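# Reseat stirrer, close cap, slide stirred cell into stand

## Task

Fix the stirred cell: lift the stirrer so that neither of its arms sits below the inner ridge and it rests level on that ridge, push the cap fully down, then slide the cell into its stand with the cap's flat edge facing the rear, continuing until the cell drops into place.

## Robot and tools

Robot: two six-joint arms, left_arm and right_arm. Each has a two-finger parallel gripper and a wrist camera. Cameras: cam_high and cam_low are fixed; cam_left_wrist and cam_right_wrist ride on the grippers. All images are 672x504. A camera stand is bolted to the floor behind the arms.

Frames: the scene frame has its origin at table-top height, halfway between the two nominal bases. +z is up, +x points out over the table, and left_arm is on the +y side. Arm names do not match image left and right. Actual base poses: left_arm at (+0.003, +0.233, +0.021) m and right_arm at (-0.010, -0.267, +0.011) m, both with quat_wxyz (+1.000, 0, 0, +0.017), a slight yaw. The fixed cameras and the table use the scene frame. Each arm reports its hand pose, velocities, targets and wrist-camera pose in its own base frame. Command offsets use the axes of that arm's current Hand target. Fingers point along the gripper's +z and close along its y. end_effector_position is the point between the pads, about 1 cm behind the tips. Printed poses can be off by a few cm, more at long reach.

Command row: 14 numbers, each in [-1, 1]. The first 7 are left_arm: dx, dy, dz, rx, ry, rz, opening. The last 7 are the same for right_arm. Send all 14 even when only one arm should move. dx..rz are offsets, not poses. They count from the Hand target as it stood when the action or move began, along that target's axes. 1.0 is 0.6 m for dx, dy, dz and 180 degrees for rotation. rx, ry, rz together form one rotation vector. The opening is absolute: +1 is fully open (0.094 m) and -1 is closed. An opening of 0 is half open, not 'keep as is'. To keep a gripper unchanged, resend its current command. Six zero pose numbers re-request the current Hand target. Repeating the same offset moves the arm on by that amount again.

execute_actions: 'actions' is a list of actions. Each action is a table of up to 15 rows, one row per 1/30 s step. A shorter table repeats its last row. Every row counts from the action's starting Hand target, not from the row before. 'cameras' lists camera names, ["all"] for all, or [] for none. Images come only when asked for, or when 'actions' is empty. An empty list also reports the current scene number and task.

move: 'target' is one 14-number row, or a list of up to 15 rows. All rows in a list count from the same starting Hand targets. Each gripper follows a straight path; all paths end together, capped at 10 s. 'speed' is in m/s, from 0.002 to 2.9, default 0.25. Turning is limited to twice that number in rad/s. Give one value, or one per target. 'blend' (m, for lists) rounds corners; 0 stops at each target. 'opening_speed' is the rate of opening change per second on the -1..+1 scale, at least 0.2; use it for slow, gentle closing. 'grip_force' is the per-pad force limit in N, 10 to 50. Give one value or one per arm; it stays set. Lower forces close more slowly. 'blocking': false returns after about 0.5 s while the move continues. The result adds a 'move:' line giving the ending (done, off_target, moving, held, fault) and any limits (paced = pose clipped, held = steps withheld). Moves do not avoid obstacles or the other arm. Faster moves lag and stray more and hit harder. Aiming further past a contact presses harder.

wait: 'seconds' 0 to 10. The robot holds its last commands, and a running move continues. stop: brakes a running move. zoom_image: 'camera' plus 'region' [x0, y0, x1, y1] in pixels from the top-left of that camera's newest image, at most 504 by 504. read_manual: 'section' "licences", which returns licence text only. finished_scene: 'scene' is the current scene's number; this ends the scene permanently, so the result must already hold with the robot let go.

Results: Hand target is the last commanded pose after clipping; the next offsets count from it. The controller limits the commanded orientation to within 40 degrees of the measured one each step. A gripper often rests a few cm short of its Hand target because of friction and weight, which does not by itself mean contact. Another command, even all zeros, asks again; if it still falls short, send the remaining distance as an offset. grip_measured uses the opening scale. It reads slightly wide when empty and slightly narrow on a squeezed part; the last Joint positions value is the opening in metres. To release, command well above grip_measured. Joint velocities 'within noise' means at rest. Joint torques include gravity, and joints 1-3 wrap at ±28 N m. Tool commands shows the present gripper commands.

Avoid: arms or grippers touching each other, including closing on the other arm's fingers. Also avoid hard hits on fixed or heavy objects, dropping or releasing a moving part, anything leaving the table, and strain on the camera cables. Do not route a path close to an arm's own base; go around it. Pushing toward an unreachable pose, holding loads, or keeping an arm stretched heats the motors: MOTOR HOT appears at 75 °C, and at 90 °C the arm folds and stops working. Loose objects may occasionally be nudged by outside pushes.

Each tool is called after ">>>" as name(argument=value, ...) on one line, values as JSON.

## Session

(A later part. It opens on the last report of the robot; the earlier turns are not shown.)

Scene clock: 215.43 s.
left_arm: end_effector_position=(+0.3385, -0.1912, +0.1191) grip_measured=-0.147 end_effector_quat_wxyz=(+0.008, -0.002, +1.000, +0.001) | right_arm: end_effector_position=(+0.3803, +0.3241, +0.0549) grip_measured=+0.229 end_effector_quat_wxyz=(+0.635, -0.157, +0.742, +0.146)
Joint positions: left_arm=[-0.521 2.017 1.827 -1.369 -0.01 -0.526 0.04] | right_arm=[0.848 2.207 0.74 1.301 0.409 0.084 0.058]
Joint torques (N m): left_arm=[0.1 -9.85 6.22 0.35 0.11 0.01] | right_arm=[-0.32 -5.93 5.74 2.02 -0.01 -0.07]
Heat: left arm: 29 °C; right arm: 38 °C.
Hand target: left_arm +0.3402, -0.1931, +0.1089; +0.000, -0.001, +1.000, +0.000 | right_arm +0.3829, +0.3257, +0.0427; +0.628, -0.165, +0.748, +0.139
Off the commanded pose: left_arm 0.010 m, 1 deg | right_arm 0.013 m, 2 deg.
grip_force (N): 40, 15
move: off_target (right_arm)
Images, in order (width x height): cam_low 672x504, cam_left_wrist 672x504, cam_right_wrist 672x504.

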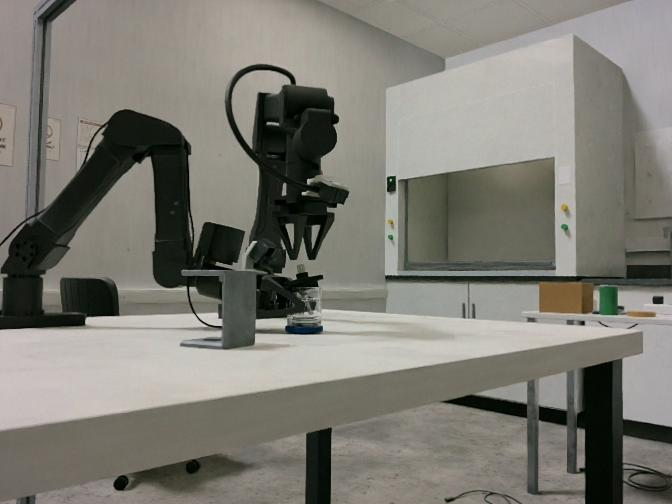

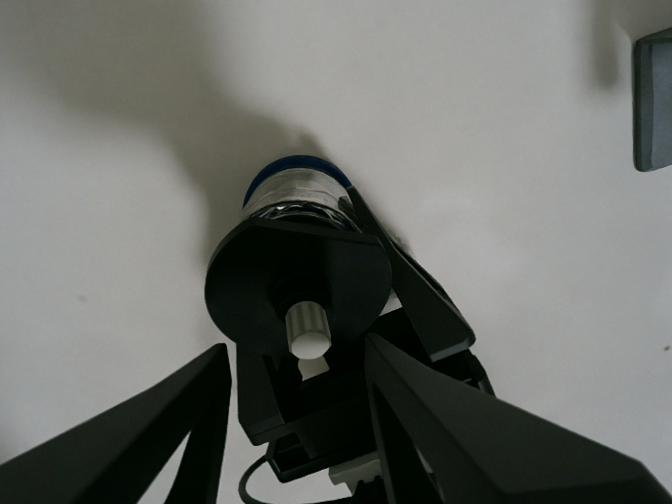

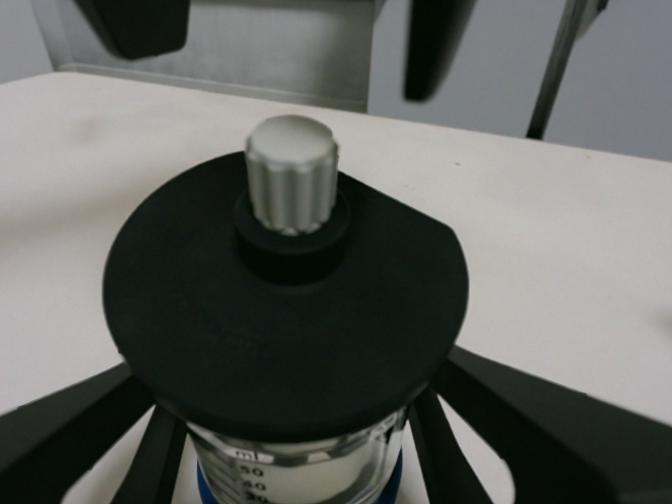

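>>> move(target=[-0.006,-0.005,0.025,0,0,0,-0.15,0,0,0,0,0,0,0.1], speed=0.05, cameras=["cam_low","cam_left_wrist","cam_right_wrist"])

Scene clock: 222.37 s.
left_arm: end_effector_position=(+0.3429, -0.1937, +0.1048) grip_measured=-0.147 end_effector_quat_wxyz=(+0.009, -0.002, +1.000, +0.001) | right_arm: end_effector_position=(+0.3803, +0.3241, +0.0549) grip_measured=+0.229 end_effector_quat_wxyz=(+0.635, -0.157, +0.742, +0.146)
Joint positions: left_arm=[-0.521 2.035 1.798 -1.319 -0.01 -0.526 0.04] | right_arm=[0.848 2.207 0.74 1.301 0.409 0.084 0.058]
Joint torques (N m): left_arm=[0.02 -10 6.15 0.47 0.1 -0.03] | right_arm=[-0.31 -5.91 5.74 2.02 -0.01 -0.08]
Heat: left arm: 29 °C; right arm: 38 °C.
Hand target: left_arm +0.3438, -0.1961, +0.0941; +0.000, -0.001, +1.000, +0.000 | right_arm +0.3829, +0.3257, +0.0427; +0.628, -0.165, +0.748, +0.139
Off the commanded pose: left_arm 0.011 m, 1 deg | right_arm 0.013 m, 2 deg.
grip_force (N): 40, 15
move: off_target (left_arm, right_arm)
Images, in order (width x height): cam_low 672x504, cam_left_wrist 672x504, cam_right_wrist 672x504.

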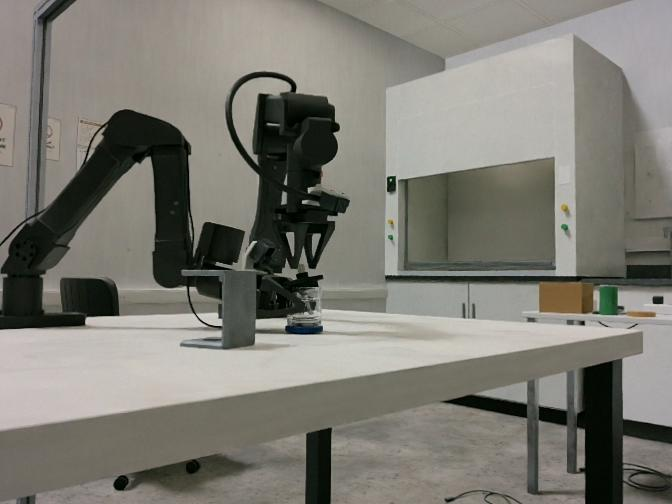

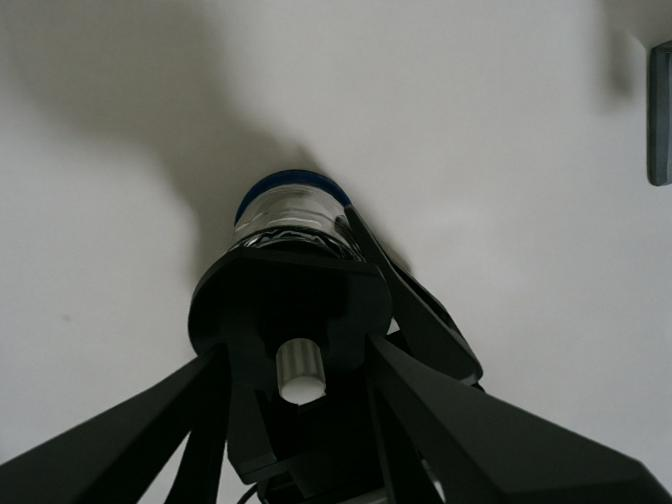

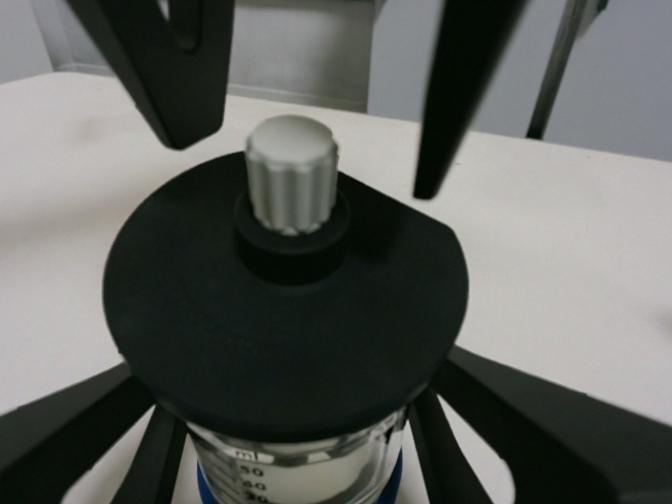

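>>> move(target=[0.004,-0.001,0.018,0,0,0,-0.15,0,0,0,0,0,0,0.1], speed=0.05, cameras=["cam_left_wrist","cam_right_wrist"])

>>> zoom_image(camera="cam_left_wrist", region=[180, 230, 420, 430])

Scene clock: 227.80 s.
left_arm: end_effector_position=(+0.3419, -0.1931, +0.0924) grip_measured=-0.147 end_effector_quat_wxyz=(+0.007, -0.002, +1.000, +0.002) | right_arm: end_effector_position=(+0.3803, +0.3241, +0.0549) grip_measured=+0.229 end_effector_quat_wxyz=(+0.635, -0.157, +0.742, +0.146)
Joint positions: left_arm=[-0.521 2.035 1.749 -1.274 -0.01 -0.526 0.04] | right_arm=[0.848 2.207 0.74 1.301 0.409 0.084 0.058]
Joint torques (N m): left_arm=[-0.39 -10.45 6.09 0.4 0.1 -0.05] | right_arm=[-0.31 -5.9 5.71 2.02 0 -0.08]
Heat: left arm: 29 °C; right arm: 38 °C.
Hand target: left_arm +0.3415, -0.1967, +0.0833; +0.000, -0.001, +1.000, +0.000 | right_arm +0.3829, +0.3257, +0.0427; +0.628, -0.165, +0.748, +0.139
Off the commanded pose: left_arm 0.010 m, 1 deg | right_arm 0.013 m, 2 deg.
grip_force (N): 40, 15
move: off_target (right_arm)
Images, in order (width x height): cam_left_wrist 672x504, cam_right_wrist 672x504.

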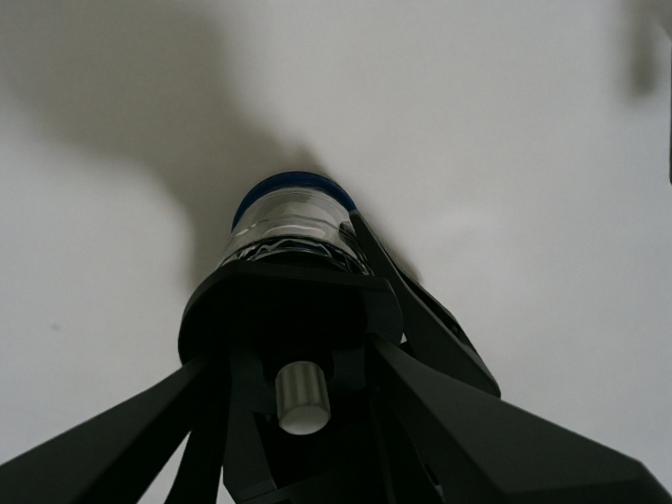

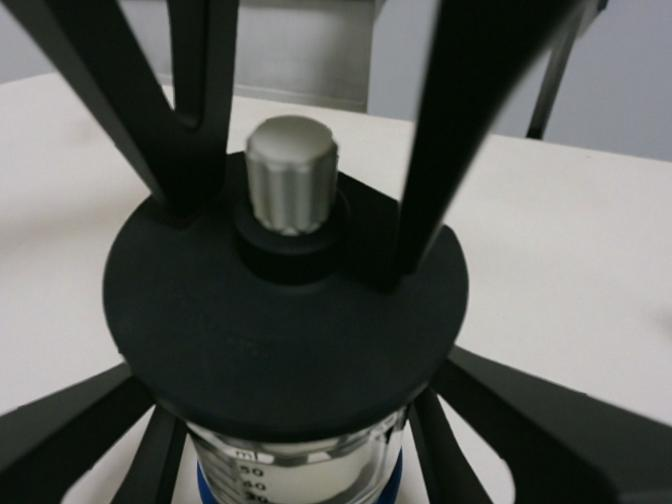

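Scaled by 2.100 from the camera's 672x504 image, which has a finer 960x720 frame.

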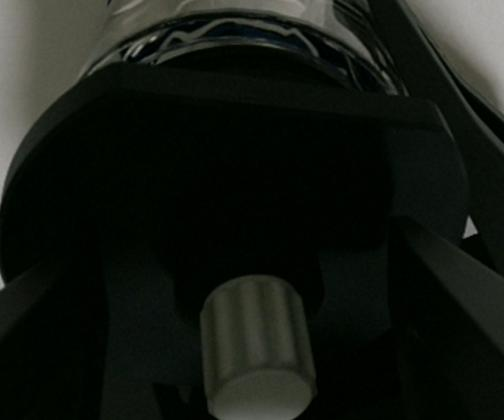

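>>> move(target=[0.006,-0.001,-0.007,0,0,0,-0.15,0,0,0,0,0,0,0.1], speed=0.05)

>>> move(target=[0,0,0,0,0,0,-0.85,0,0,0,0,0,0,0.1], grip_force=[25,15], opening_speed=0.3, cameras=["cam_low","cam_left_wrist","cam_right_wrist"])

Scene clock: 233.00 s.
left_arm: end_effector_position=(+0.3410, -0.1948, +0.0924) grip_measured=-0.147 end_effector_quat_wxyz=(+0.007, +0.000, +1.000, +0.002) | right_arm: end_effector_position=(+0.3803, +0.3241, +0.0549) grip_measured=+0.229 end_effector_quat_wxyz=(+0.635, -0.157, +0.742, +0.146)
Joint positions: left_arm=[-0.526 2.035 1.749 -1.273 -0.01 -0.527 0.04] | right_arm=[0.848 2.207 0.74 1.301 0.409 0.084 0.058]
Joint torques (N m): left_arm=[-0.43 -11.44 6 0.31 0.1 -0.14] | right_arm=[-0.34 -5.91 5.74 2.03 -0.01 -0.07]
Heat: left arm: 29 °C; right arm: 38 °C.
Hand target: left_arm +0.3378, -0.1974, +0.0875; +0.000, +0.000, +1.000, +0.000 | right_arm +0.3829, +0.3257, +0.0427; +0.628, -0.165, +0.748, +0.139
Off the commanded pose: left_arm 0.006 m, 1 deg | right_arm 0.013 m, 2 deg.
grip_force (N): 40, 15
move: off_target (right_arm)

Scene clock: 235.53 s.
left_arm: end_effector_position=(+0.3409, -0.1950, +0.0924) grip_measured=-0.569 end_effector_quat_wxyz=(+0.007, +0.000, +1.000, +0.001) | right_arm: end_effector_position=(+0.3803, +0.3241, +0.0549) grip_measured=+0.229 end_effector_quat_wxyz=(+0.635, -0.157, +0.742, +0.146)
Joint positions: left_arm=[-0.527 2.035 1.749 -1.273 -0.01 -0.527 0.02] | right_arm=[0.848 2.207 0.74 1.301 0.409 0.084 0.058]
Joint torques (N m): left_arm=[-0.46 -11.45 6 0.31 0.1 -0.13] | right_arm=[-0.31 -5.91 5.74 2.02 0 -0.08]
Heat: left arm: 30 °C; right arm: 38 °C.
Hand target: left_arm +0.3378, -0.1974, +0.0875; +0.000, +0.000, +1.000, +0.000 | right_arm +0.3829, +0.3257, +0.0427; +0.628, -0.165, +0.748, +0.139
Off the commanded pose: left_arm 0.006 m, 1 deg | right_arm 0.013 m, 2 deg.
grip_force (N): 25, 15
move: off_target (right_arm)
Images, in order (width x height): cam_low 672x504, cam_left_wrist 672x504, cam_right_wrist 672x504.

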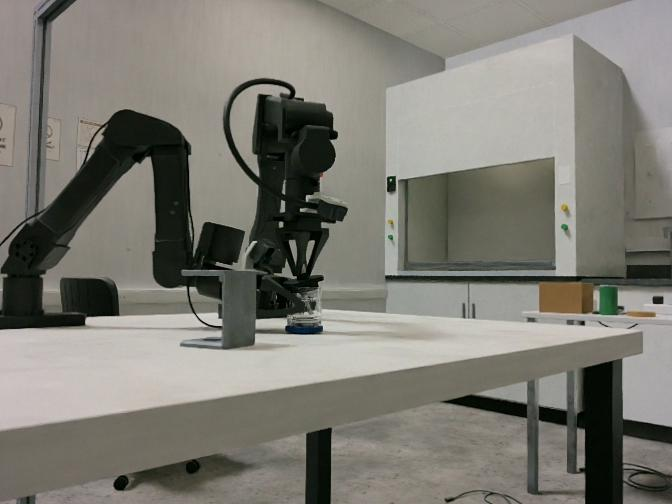

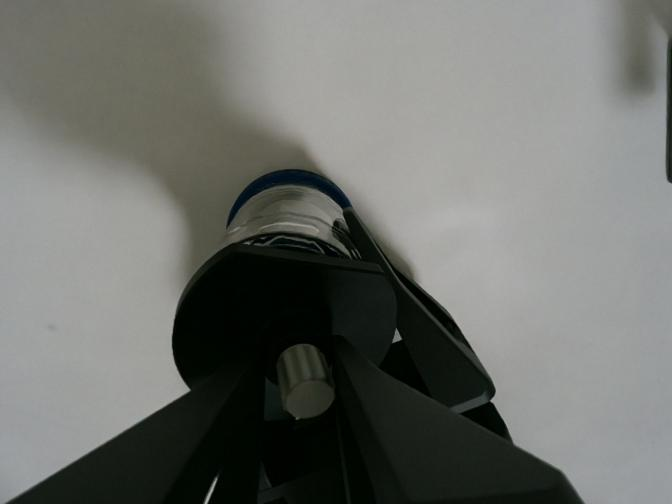

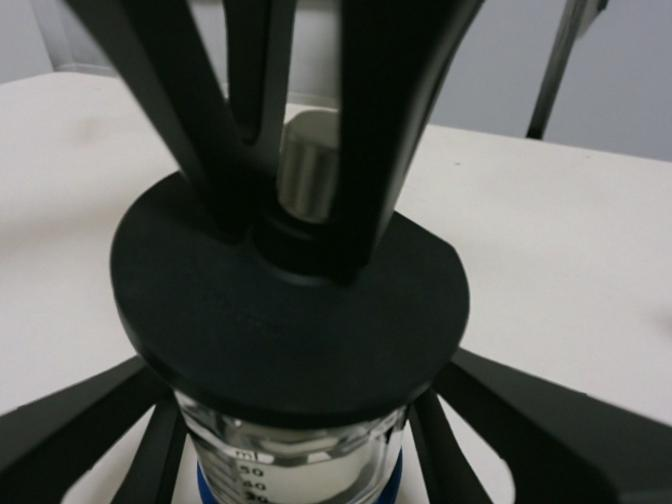

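>>> move(target=[0,0,-0.05,0,0,0,-0.85,0,0,0,0,0,0,0.1], speed=0.04, cameras=["cam_low","cam_left_wrist","cam_right_wrist"])

>>> zoom_image(camera="cam_low", region=[260, 240, 360, 350])

Scene clock: 239.80 s.
left_arm: end_effector_position=(+0.3378, -0.1932, +0.1119) grip_measured=-0.572 end_effector_quat_wxyz=(+0.001, +0.000, +1.000, +0.005) | right_arm: end_effector_position=(+0.3802, +0.3243, +0.0548) grip_measured=+0.229 end_effector_quat_wxyz=(+0.635, -0.157, +0.742, +0.146)
Joint positions: left_arm=[-0.527 2.035 1.826 -1.366 -0.01 -0.527 0.02] | right_arm=[0.848 2.207 0.74 1.301 0.408 0.083 0.058]
Joint torques (N m): left_arm=[-0.47 -11.52 9.24 -0.03 0.1 -0.13] | right_arm=[-0.34 -5.9 5.74 2.03 0 -0.07]
Heat: left arm: 30 °C; right arm: 38 °C.
Hand target: left_arm +0.3378, -0.1974, +0.1175; +0.000, +0.000, +1.000, +0.000 | right_arm +0.3829, +0.3257, +0.0427; +0.628, -0.165, +0.748, +0.139
Off the commanded pose: left_arm 0.007 m, 1 deg | right_arm 0.013 m, 2 deg.
grip_force (N): 25, 15
move: off_target (right_arm)
Images, in order (width x height): cam_low 672x504, cam_left_wrist 672x504, cam_right_wrist 672x504.

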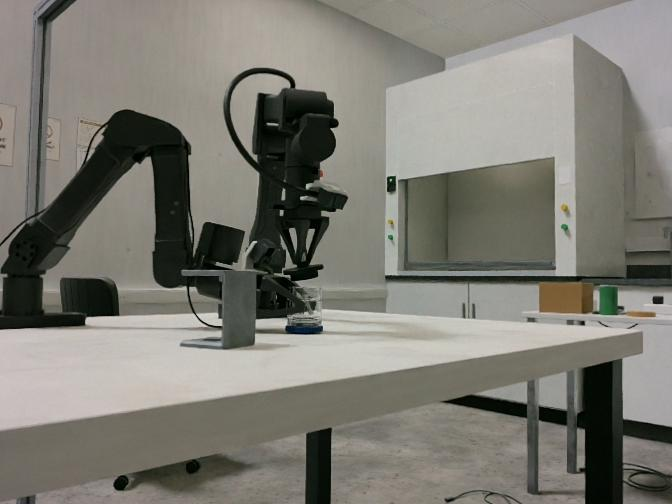

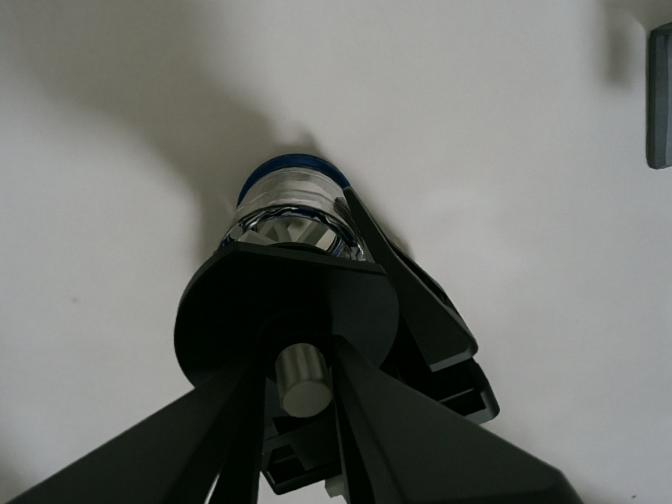

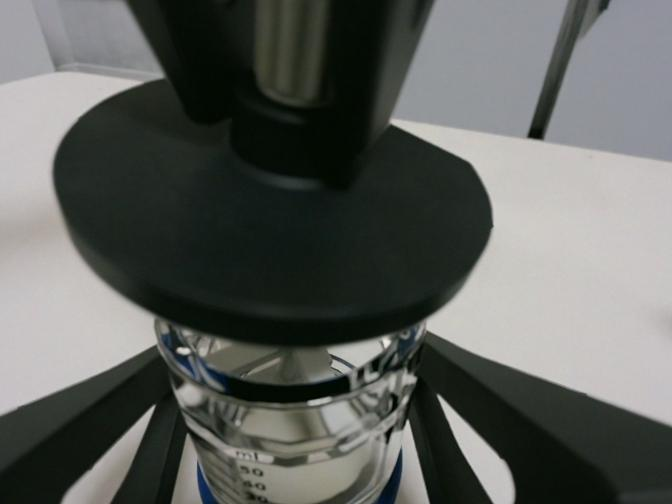

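Scaled by 4.582 from the camera's 672x504 image, which has a finer 960x720 frame.

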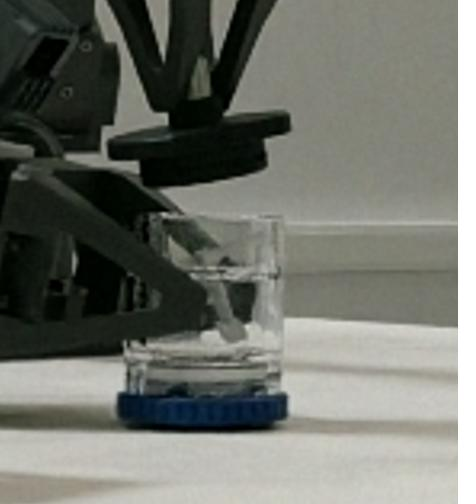

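>>> move(target=[[0,0,-0.10,0,0,0,-0.85,0,0,0,0,0,0,0.1],[0,0.25,-0.10,0,0,0,-0.85,0,0,0,0,0,0,0.1]], speed=0.15, blend=0.02, cameras=["all"])

>>> zoom_image(camera="cam_right_wrist", region=[120, 250, 460, 504])

>>> zoom_image(camera="cam_low", region=[260, 240, 360, 350])

>>> zoom_image(camera="cam_high", region=[300, 230, 400, 320])

Scene clock: 247.33 s.
left_arm: end_effector_position=(+0.3439, -0.0459, +0.1656) grip_measured=-0.572 end_effector_quat_wxyz=(-0.012, -0.007, +1.000, +0.004) | right_arm: end_effector_position=(+0.3802, +0.3243, +0.0548) grip_measured=+0.229 end_effector_quat_wxyz=(+0.635, -0.157, +0.742, +0.146)
Joint positions: left_arm=[-0.138 1.902 1.853 -1.547 -0.005 -0.153 0.02] | right_arm=[0.848 2.207 0.74 1.301 0.408 0.083 0.058]
Joint torques (N m): left_arm=[-0.32 -14.5 5.86 0.07 0.06 -0.01] | right_arm=[-0.32 -5.9 5.72 2.02 0 -0.07]
Heat: left arm: 31 °C; right arm: 38 °C.
Hand target: left_arm +0.3376, -0.0474, +0.1774; +0.000, +0.000, +1.000, +0.000 | right_arm +0.3829, +0.3257, +0.0427; +0.628, -0.165, +0.748, +0.139
Off the commanded pose: left_arm 0.014 m, 2 deg | right_arm 0.013 m, 2 deg.
grip_force (N): 25, 15
move: off_target (left_arm, right_arm)

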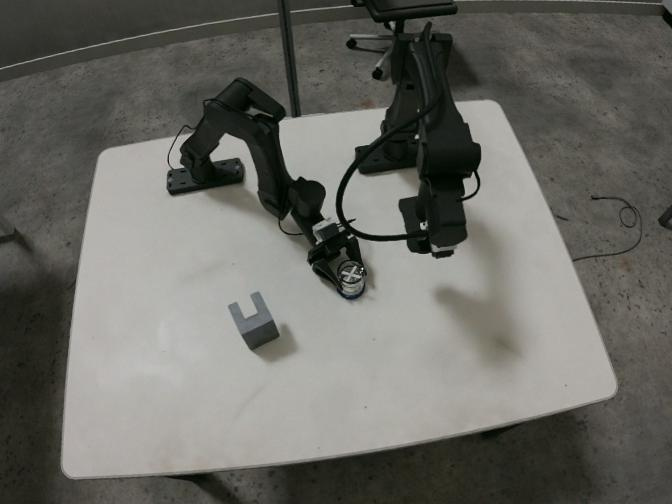

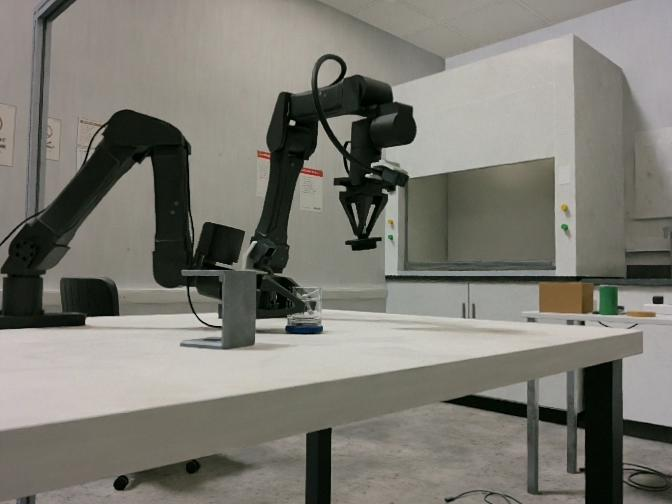

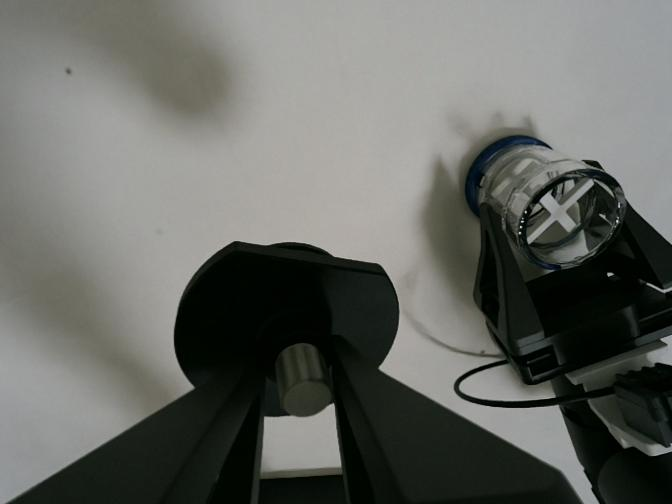

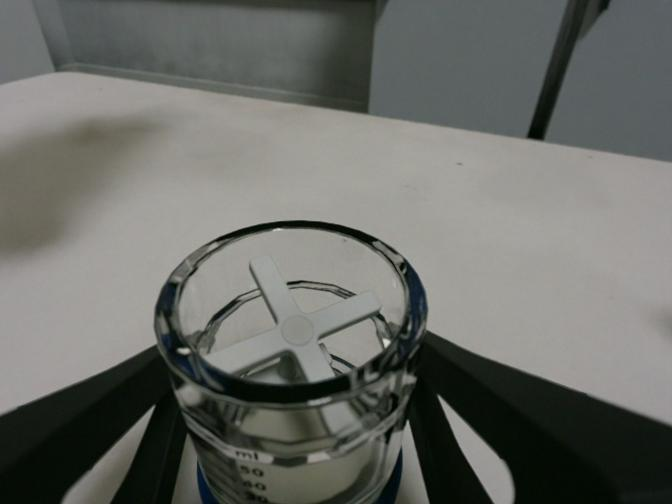

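Scaled by 1.482 from the camera's 672x504 image, which has a finer 960x720 frame.

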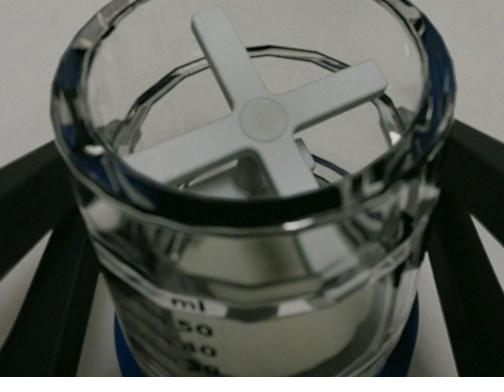

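Scaled by 4.582 from the camera's 672x504 image, which has a finer 960x720 frame.

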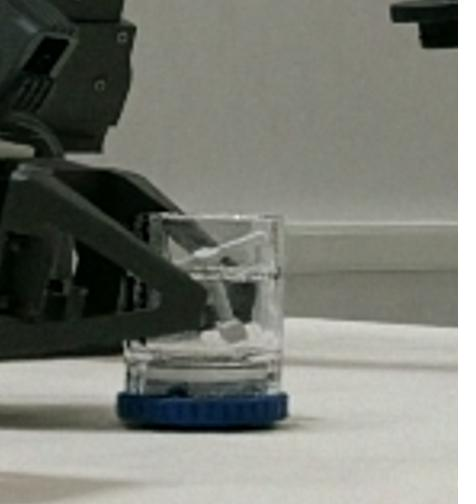

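Scaled by 5.040 from the camera's 672x504 image, which has a finer 960x720 frame.

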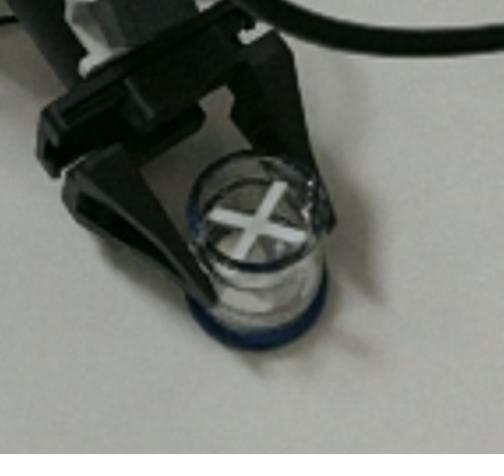

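>>> move(target=[0,0,0.2,0,0,0,-0.85,0,0,0,0,0,0,0.1], speed=0.12, cameras=["cam_low","cam_left_wrist"])

>>> zoom_image(camera="cam_low", region=[300, 220, 460, 350])

Scene clock: 268.37 s.
left_arm: end_effector_position=(+0.3352, -0.0447, +0.0545) grip_measured=-0.572 end_effector_quat_wxyz=(-0.012, -0.007, +1.000, +0.004) | right_arm: end_effector_position=(+0.3802, +0.3243, +0.0548) grip_measured=+0.229 end_effector_quat_wxyz=(+0.635, -0.157, +0.742, +0.146)
Joint positions: left_arm=[-0.138 1.882 1.381 -1.095 -0.005 -0.152 0.02] | right_arm=[0.848 2.207 0.74 1.301 0.408 0.083 0.058]
Joint torques (N m): left_arm=[-0.42 -11.69 6 0.41 0.05 0.03] | right_arm=[-0.32 -5.9 5.75 2.02 0 -0.07]
Heat: left arm: 36 °C; right arm: 39 °C.
Hand target: left_arm +0.3377, -0.0473, +0.0575; +0.000, +0.000, +1.000, +0.000 | right_arm +0.3829, +0.3257, +0.0427; +0.628, -0.165, +0.748, +0.139
Off the commanded pose: left_arm 0.005 m, 2 deg | right_arm 0.013 m, 2 deg.
grip_force (N): 25, 15
move: off_target (right_arm)
Images, in order (width x height): cam_low 672x504, cam_left_wrist 672x504.

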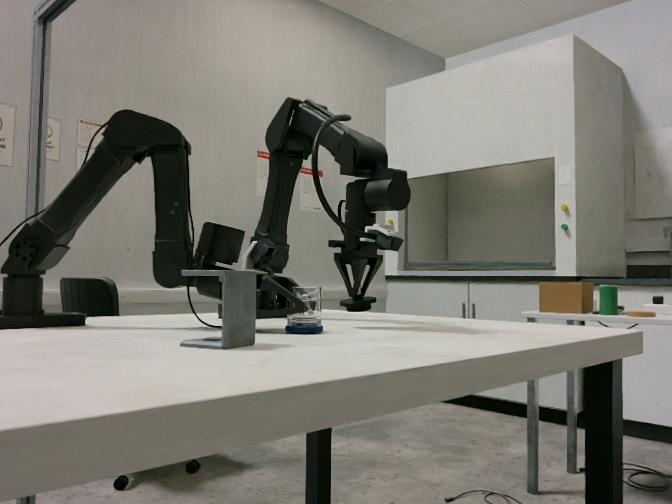

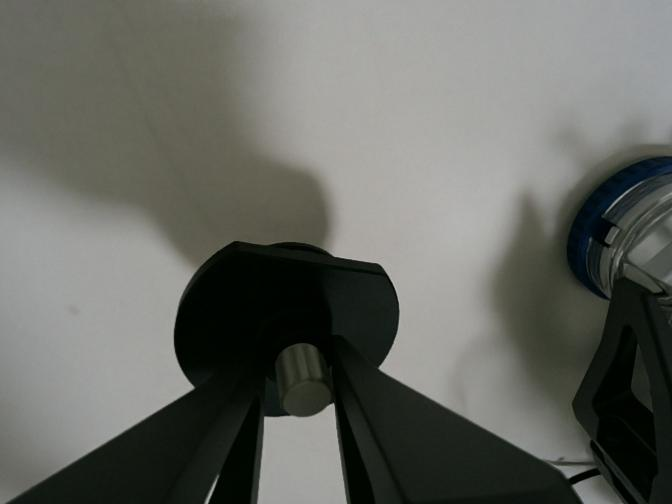

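Scaled by 3.150 from the camera's 672x504 image, which has a finer 960x720 frame.

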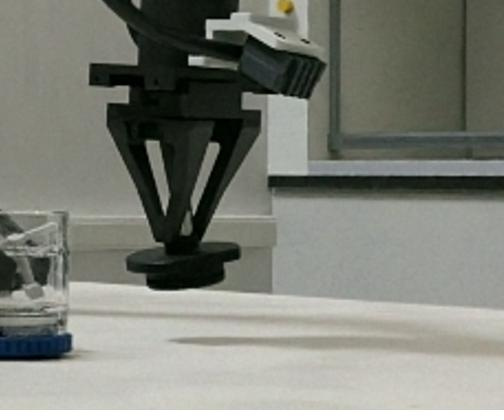

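>>> move(target=[0,0,0.035,0,0,0,-0.85,0,0,0,0,0,0,0.1], speed=0.06, cameras=["cam_low"])

>>> zoom_image(camera="cam_low", region=[300, 220, 460, 350])

Scene clock: 272.53 s.
left_arm: end_effector_position=(+0.3368, -0.0449, +0.0408) grip_measured=-0.572 end_effector_quat_wxyz=(-0.001, -0.007, +1.000, +0.003) | right_arm: end_effector_position=(+0.3802, +0.3243, +0.0548) grip_measured=+0.229 end_effector_quat_wxyz=(+0.635, -0.157, +0.742, +0.146)
Joint positions: left_arm=[-0.138 1.882 1.325 -1.016 -0.005 -0.152 0.02] | right_arm=[0.848 2.207 0.74 1.301 0.408 0.083 0.058]
Joint torques (N m): left_arm=[-0.35 -9.57 5.89 0.44 0.05 0.04] | right_arm=[-0.29 -5.9 5.74 2.02 0 -0.08]
Heat: left arm: 35 °C; right arm: 39 °C.
Hand target: left_arm +0.3378, -0.0473, +0.0366; +0.000, +0.000, +1.000, +0.000 | right_arm +0.3829, +0.3257, +0.0427; +0.628, -0.165, +0.748, +0.139
Off the commanded pose: left_arm 0.005 m, 1 deg | right_arm 0.013 m, 2 deg.
grip_force (N): 25, 15
move: off_target (right_arm)
Images, in order (width x height): cam_low 672x504.

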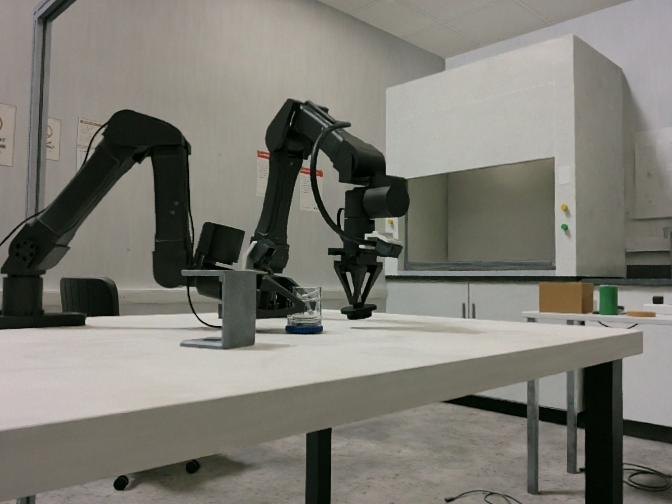

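Scaled by 3.150 from the camera's 672x504 image, which has a finer 960x720 frame.

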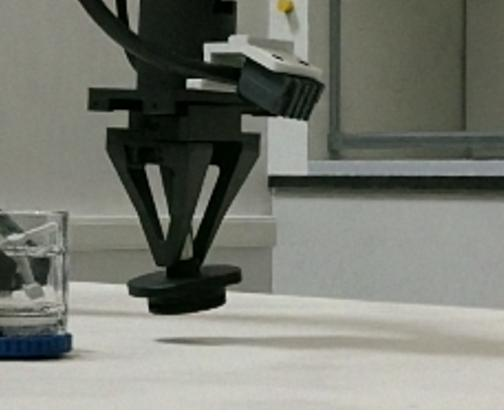

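>>> move(target=[0,0,0.023,0,0,0,-0.85,0,0,0,0,0,0,0.1], speed=0.04, cameras=["cam_low"])

>>> zoom_image(camera="cam_low", region=[300, 220, 460, 350])

Scene clock: 275.67 s.
left_arm: end_effector_position=(+0.3377, -0.0450, +0.0307) grip_measured=-0.572 end_effector_quat_wxyz=(+0.005, -0.007, +1.000, +0.002) | right_arm: end_effector_position=(+0.3802, +0.3243, +0.0548) grip_measured=+0.229 end_effector_quat_wxyz=(+0.635, -0.157, +0.742, +0.146)
Joint positions: left_arm=[-0.138 1.888 1.291 -0.964 -0.005 -0.152 0.02] | right_arm=[0.848 2.207 0.74 1.301 0.408 0.083 0.058]
Joint torques (N m): left_arm=[-0.36 -8.54 5.82 0.39 0.06 0.04] | right_arm=[-0.31 -5.9 5.74 2.02 0 -0.08]
Heat: left arm: 34 °C; right arm: 39 °C.
Hand target: left_arm +0.3376, -0.0472, +0.0227; +0.000, +0.000, +1.000, +0.000 | right_arm +0.3829, +0.3257, +0.0427; +0.628, -0.165, +0.748, +0.139
Off the commanded pose: left_arm 0.008 m, 1 deg | right_arm 0.013 m, 2 deg.
grip_force (N): 25, 15
move: off_target (right_arm)
Images, in order (width x height): cam_low 672x504.

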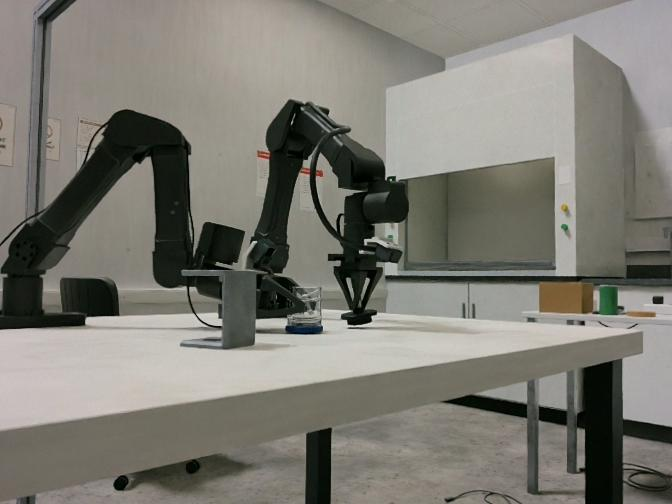

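Scaled by 3.150 from the camera's 672x504 image, which has a finer 960x720 frame.

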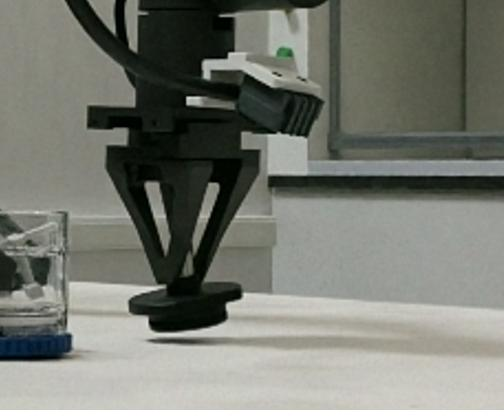

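>>> move(target=[0,0,0.016,0,0,0,-0.85,0,0,0,0,0,0,0.1], speed=0.03, cameras=["cam_low"])

>>> zoom_image(camera="cam_low", region=[300, 220, 460, 350])

Scene clock: 279.73 s.
left_arm: end_effector_position=(+0.3381, -0.0451, +0.0246) grip_measured=-0.573 end_effector_quat_wxyz=(+0.006, -0.007, +1.000, +0.002) | right_arm: end_effector_position=(+0.3802, +0.3243, +0.0548) grip_measured=+0.229 end_effector_quat_wxyz=(+0.635, -0.157, +0.742, +0.146)
Joint positions: left_arm=[-0.138 1.896 1.276 -0.94 -0.005 -0.152 0.02] | right_arm=[0.848 2.207 0.74 1.301 0.408 0.083 0.058]
Joint torques (N m): left_arm=[-0.36 -8.08 5.24 0.56 0.06 0.04] | right_arm=[-0.29 -5.91 5.75 2.03 0 -0.07]
Heat: left arm: 33 °C; right arm: 39 °C.
Hand target: left_arm +0.3377, -0.0473, +0.0131; +0.000, +0.000, +1.000, +0.000 | right_arm +0.3829, +0.3257, +0.0427; +0.628, -0.165, +0.748, +0.139
Off the commanded pose: left_arm 0.012 m, 1 deg | right_arm 0.013 m, 2 deg.
grip_force (N): 25, 15
move: off_target (left_arm, right_arm)
Images, in order (width x height): cam_low 672x504.

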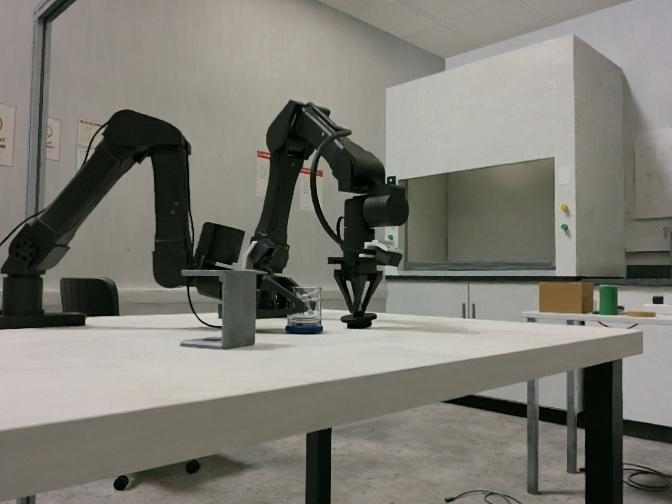

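Scaled by 3.150 from the camera's 672x504 image, which has a finer 960x720 frame.

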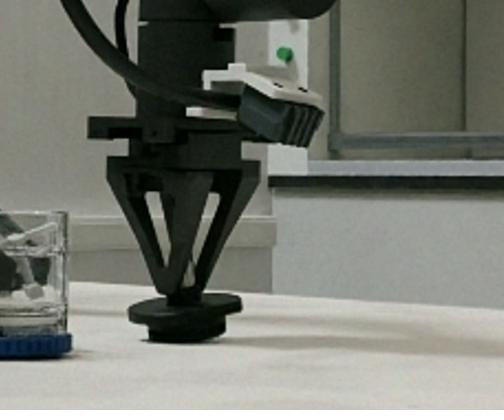

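>>> move(target=[0,0,-0.010,0,0,0,-0.85,0,0,0,0,0,0,0.1], speed=0.03)

>>> move(target=[0,0,0,0,0,0,-0.1,0,0,0,0,0,0,0.1], opening_speed=0.4, cameras=["cam_left_wrist"])

>>> move(target=[0,0,-0.2,0,0,0,-0.1,0,0,0,0,0,0,0.1], speed=0.12, cameras=["cam_low","cam_left_wrist"])

Scene clock: 285.27 s.
left_arm: end_effector_position=(+0.3381, -0.0451, +0.0246) grip_measured=-0.573 end_effector_quat_wxyz=(+0.006, -0.007, +1.000, +0.002) | right_arm: end_effector_position=(+0.3802, +0.3243, +0.0548) grip_measured=+0.229 end_effector_quat_wxyz=(+0.635, -0.157, +0.742, +0.146)
Joint positions: left_arm=[-0.138 1.896 1.276 -0.94 -0.005 -0.152 0.02] | right_arm=[0.848 2.207 0.74 1.301 0.408 0.083 0.058]
Joint torques (N m): left_arm=[-0.35 -8.79 6.28 0.31 0.05 0.04] | right_arm=[-0.31 -5.91 5.72 2.02 0 -0.07]
Heat: left arm: 33 °C; right arm: 39 °C.
Hand target: left_arm +0.3377, -0.0473, +0.0191; +0.000, +0.000, +1.000, +0.000 | right_arm +0.3829, +0.3257, +0.0427; +0.628, -0.165, +0.748, +0.139
Off the commanded pose: left_arm 0.006 m, 1 deg | right_arm 0.013 m, 2 deg.
grip_force (N): 25, 15
move: off_target (right_arm)

Scene clock: 287.37 s.
left_arm: end_effector_position=(+0.3381, -0.0451, +0.0246) grip_measured=-0.103 end_effector_quat_wxyz=(+0.006, -0.007, +1.000, +0.002) | right_arm: end_effector_position=(+0.3802, +0.3243, +0.0548) grip_measured=+0.229 end_effector_quat_wxyz=(+0.635, -0.157, +0.742, +0.146)
Joint positions: left_arm=[-0.138 1.896 1.276 -0.94 -0.005 -0.152 0.042] | right_arm=[0.848 2.207 0.74 1.301 0.408 0.083 0.058]
Joint torques (N m): left_arm=[-0.35 -8.81 6.37 0.32 0.05 0.02] | right_arm=[-0.34 -5.93 5.68 2.02 0.01 -0.07]
Heat: left arm: 33 °C; right arm: 39 °C.
Hand target: left_arm +0.3377, -0.0473, +0.0191; +0.000, +0.000, +1.000, +0.000 | right_arm +0.3829, +0.3257, +0.0427; +0.628, -0.165, +0.748, +0.139
Off the commanded pose: left_arm 0.006 m, 1 deg | right_arm 0.013 m, 2 deg.
grip_force (N): 25, 15
move: off_target (right_arm)
Images, in order (width x height): cam_left_wrist 672x504.

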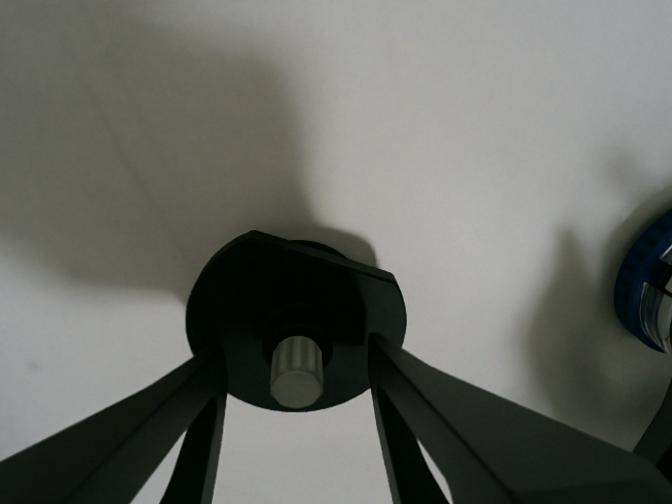

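Scene clock: 289.17 s.
left_arm: end_effector_position=(+0.3368, -0.0449, +0.1229) grip_measured=-0.103 end_effector_quat_wxyz=(-0.018, -0.007, +1.000, +0.005) | right_arm: end_effector_position=(+0.3802, +0.3243, +0.0548) grip_measured=+0.229 end_effector_quat_wxyz=(+0.635, -0.157, +0.742, +0.146)
Joint positions: left_arm=[-0.138 1.866 1.635 -1.376 -0.005 -0.152 0.042] | right_arm=[0.848 2.207 0.74 1.301 0.408 0.083 0.058]
Joint torques (N m): left_arm=[-0.38 -13.16 8.76 -0.06 0.06 0.04] | right_arm=[-0.31 -5.89 5.72 2.02 0 -0.07]
Heat: left arm: 33 °C; right arm: 39 °C.
Hand target: left_arm +0.3376, -0.0473, +0.1391; +0.000, +0.000, +1.000, +0.000 | right_arm +0.3829, +0.3257, +0.0427; +0.628, -0.165, +0.748, +0.139
Off the commanded pose: left_arm 0.016 m, 2 deg | right_arm 0.013 m, 2 deg.
grip_force (N): 25, 15
move: off_target (left_arm, right_arm)
Images, in order (width x height): cam_low 672x504, cam_left_wrist 672x504.

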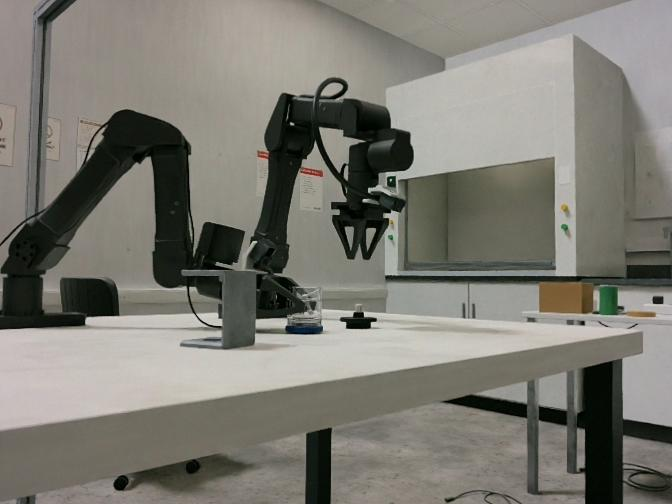

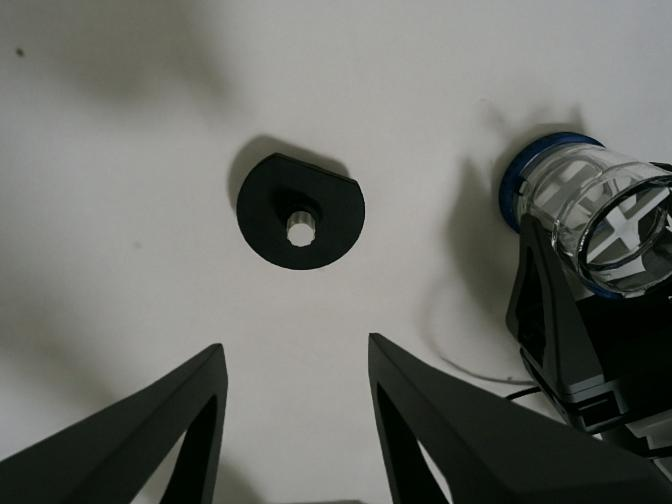

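>>> move(target=[-0.003,-0.245,-0.03,0,0,0,-0.1,0,0,0,0,0,0,0.1], speed=0.15, cameras=["cam_left_wrist"])

>>> zoom_image(camera="cam_left_wrist", region=[200, 120, 420, 320])

Scene clock: 295.37 s.
left_arm: end_effector_position=(+0.3375, -0.1946, +0.1594) grip_measured=-0.103 end_effector_quat_wxyz=(+0.008, +0.005, +1.000, -0.002) | right_arm: end_effector_position=(+0.3802, +0.3243, +0.0548) grip_measured=+0.229 end_effector_quat_wxyz=(+0.635, -0.157, +0.742, +0.146)
Joint positions: left_arm=[-0.527 2.041 2.024 -1.537 -0.004 -0.517 0.042] | right_arm=[0.848 2.207 0.74 1.301 0.408 0.083 0.058]
Joint torques (N m): left_arm=[0.42 -9.68 9.02 -0.02 0.03 -0.15] | right_arm=[-0.32 -5.93 5.71 2.02 0 -0.07]
Heat: left arm: 32 °C; right arm: 39 °C.
Hand target: left_arm +0.3396, -0.1943, +0.1569; +0.000, +0.000, +1.000, +0.000 | right_arm +0.3829, +0.3257, +0.0427; +0.628, -0.165, +0.748, +0.139
Off the commanded pose: left_arm 0.003 m, 1 deg | right_arm 0.013 m, 2 deg.
grip_force (N): 25, 15
move: off_target (right_arm)
Images, in order (width x height): cam_left_wrist 672x504.

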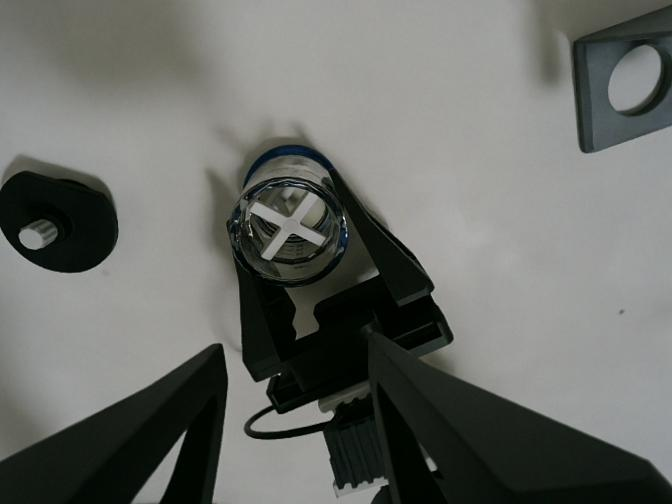

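Scaled by 2.291 from the camera's 672x504 image, which has a finer 960x720 frame.

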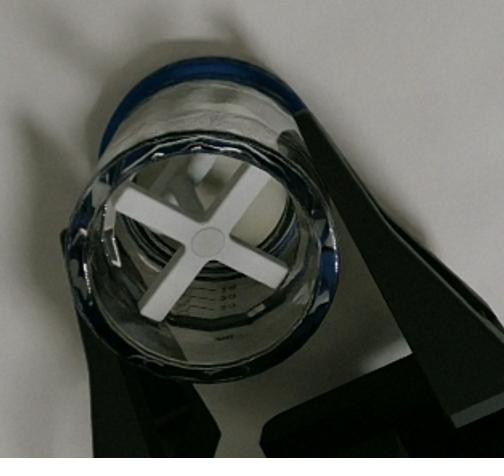

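>>> move(target=[-0.0115,0.0255,0.08,0,0,-0.283,-0.766,0,0,0,0,0,0,0.1], speed=0.12, cameras=["cam_left_wrist","cam_right_wrist"])

>>> zoom_image(camera="cam_left_wrist", region=[180, 150, 420, 370])

Scene clock: 343.63 s.
left_arm: end_effector_position=(+0.3451, -0.1799, +0.1094) grip_measured=-0.763 end_effector_quat_wxyz=(-0.001, -0.424, +0.906, +0.005) | right_arm: end_effector_position=(+0.3802, +0.3243, +0.0548) grip_measured=+0.229 end_effector_quat_wxyz=(+0.635, -0.157, +0.742, +0.146)
Joint positions: left_arm=[-0.485 2.041 1.824 -1.364 -0.004 -1.36 0.011] | right_arm=[0.848 2.207 0.74 1.301 0.408 0.083 0.058]
Joint torques (N m): left_arm=[0.51 -12.52 5.91 0.38 0.04 -0.14] | right_arm=[-0.34 -5.89 5.72 2.02 0.01 -0.07]
Heat: left arm: 30 °C; right arm: 40 °C.
Hand target: left_arm +0.3465, -0.1790, +0.1089; +0.000, -0.430, +0.903, +0.000 | right_arm +0.3829, +0.3257, +0.0427; +0.628, -0.165, +0.748, +0.139
Off the commanded pose: left_arm 0.002 m, 1 deg | right_arm 0.013 m, 2 deg.
grip_force (N): 25, 15
move: off_target (right_arm)
Images, in order (width x height): cam_left_wrist 672x504, cam_right_wrist 672x504.

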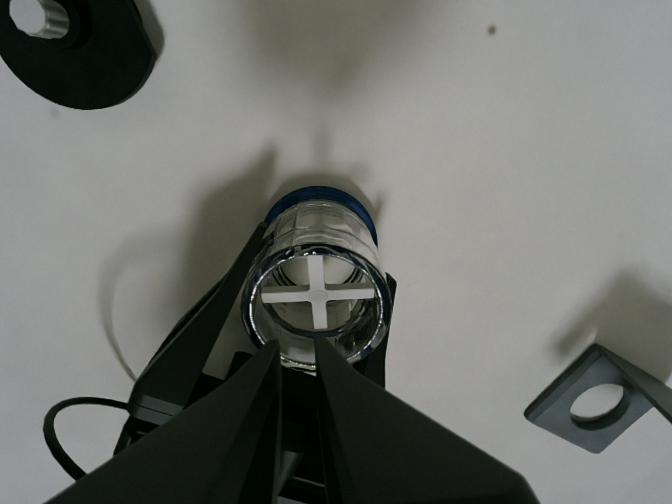

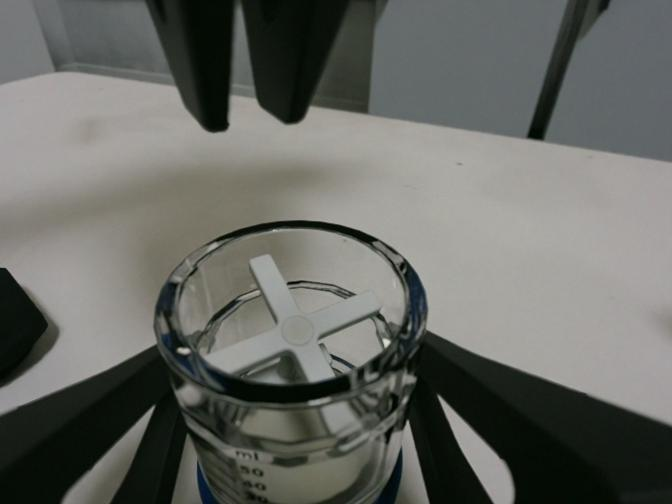

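Scaled by 2.100 from the camera's 672x504 image, which has a finer 960x720 frame.

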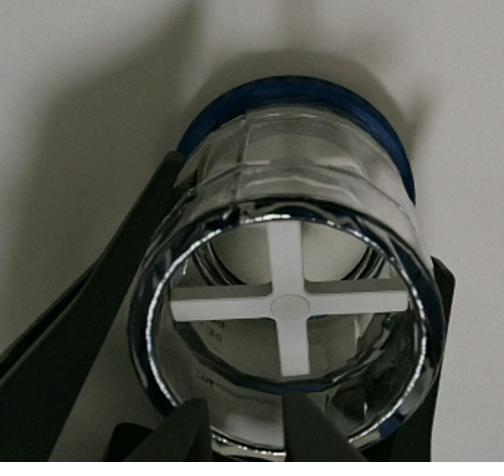

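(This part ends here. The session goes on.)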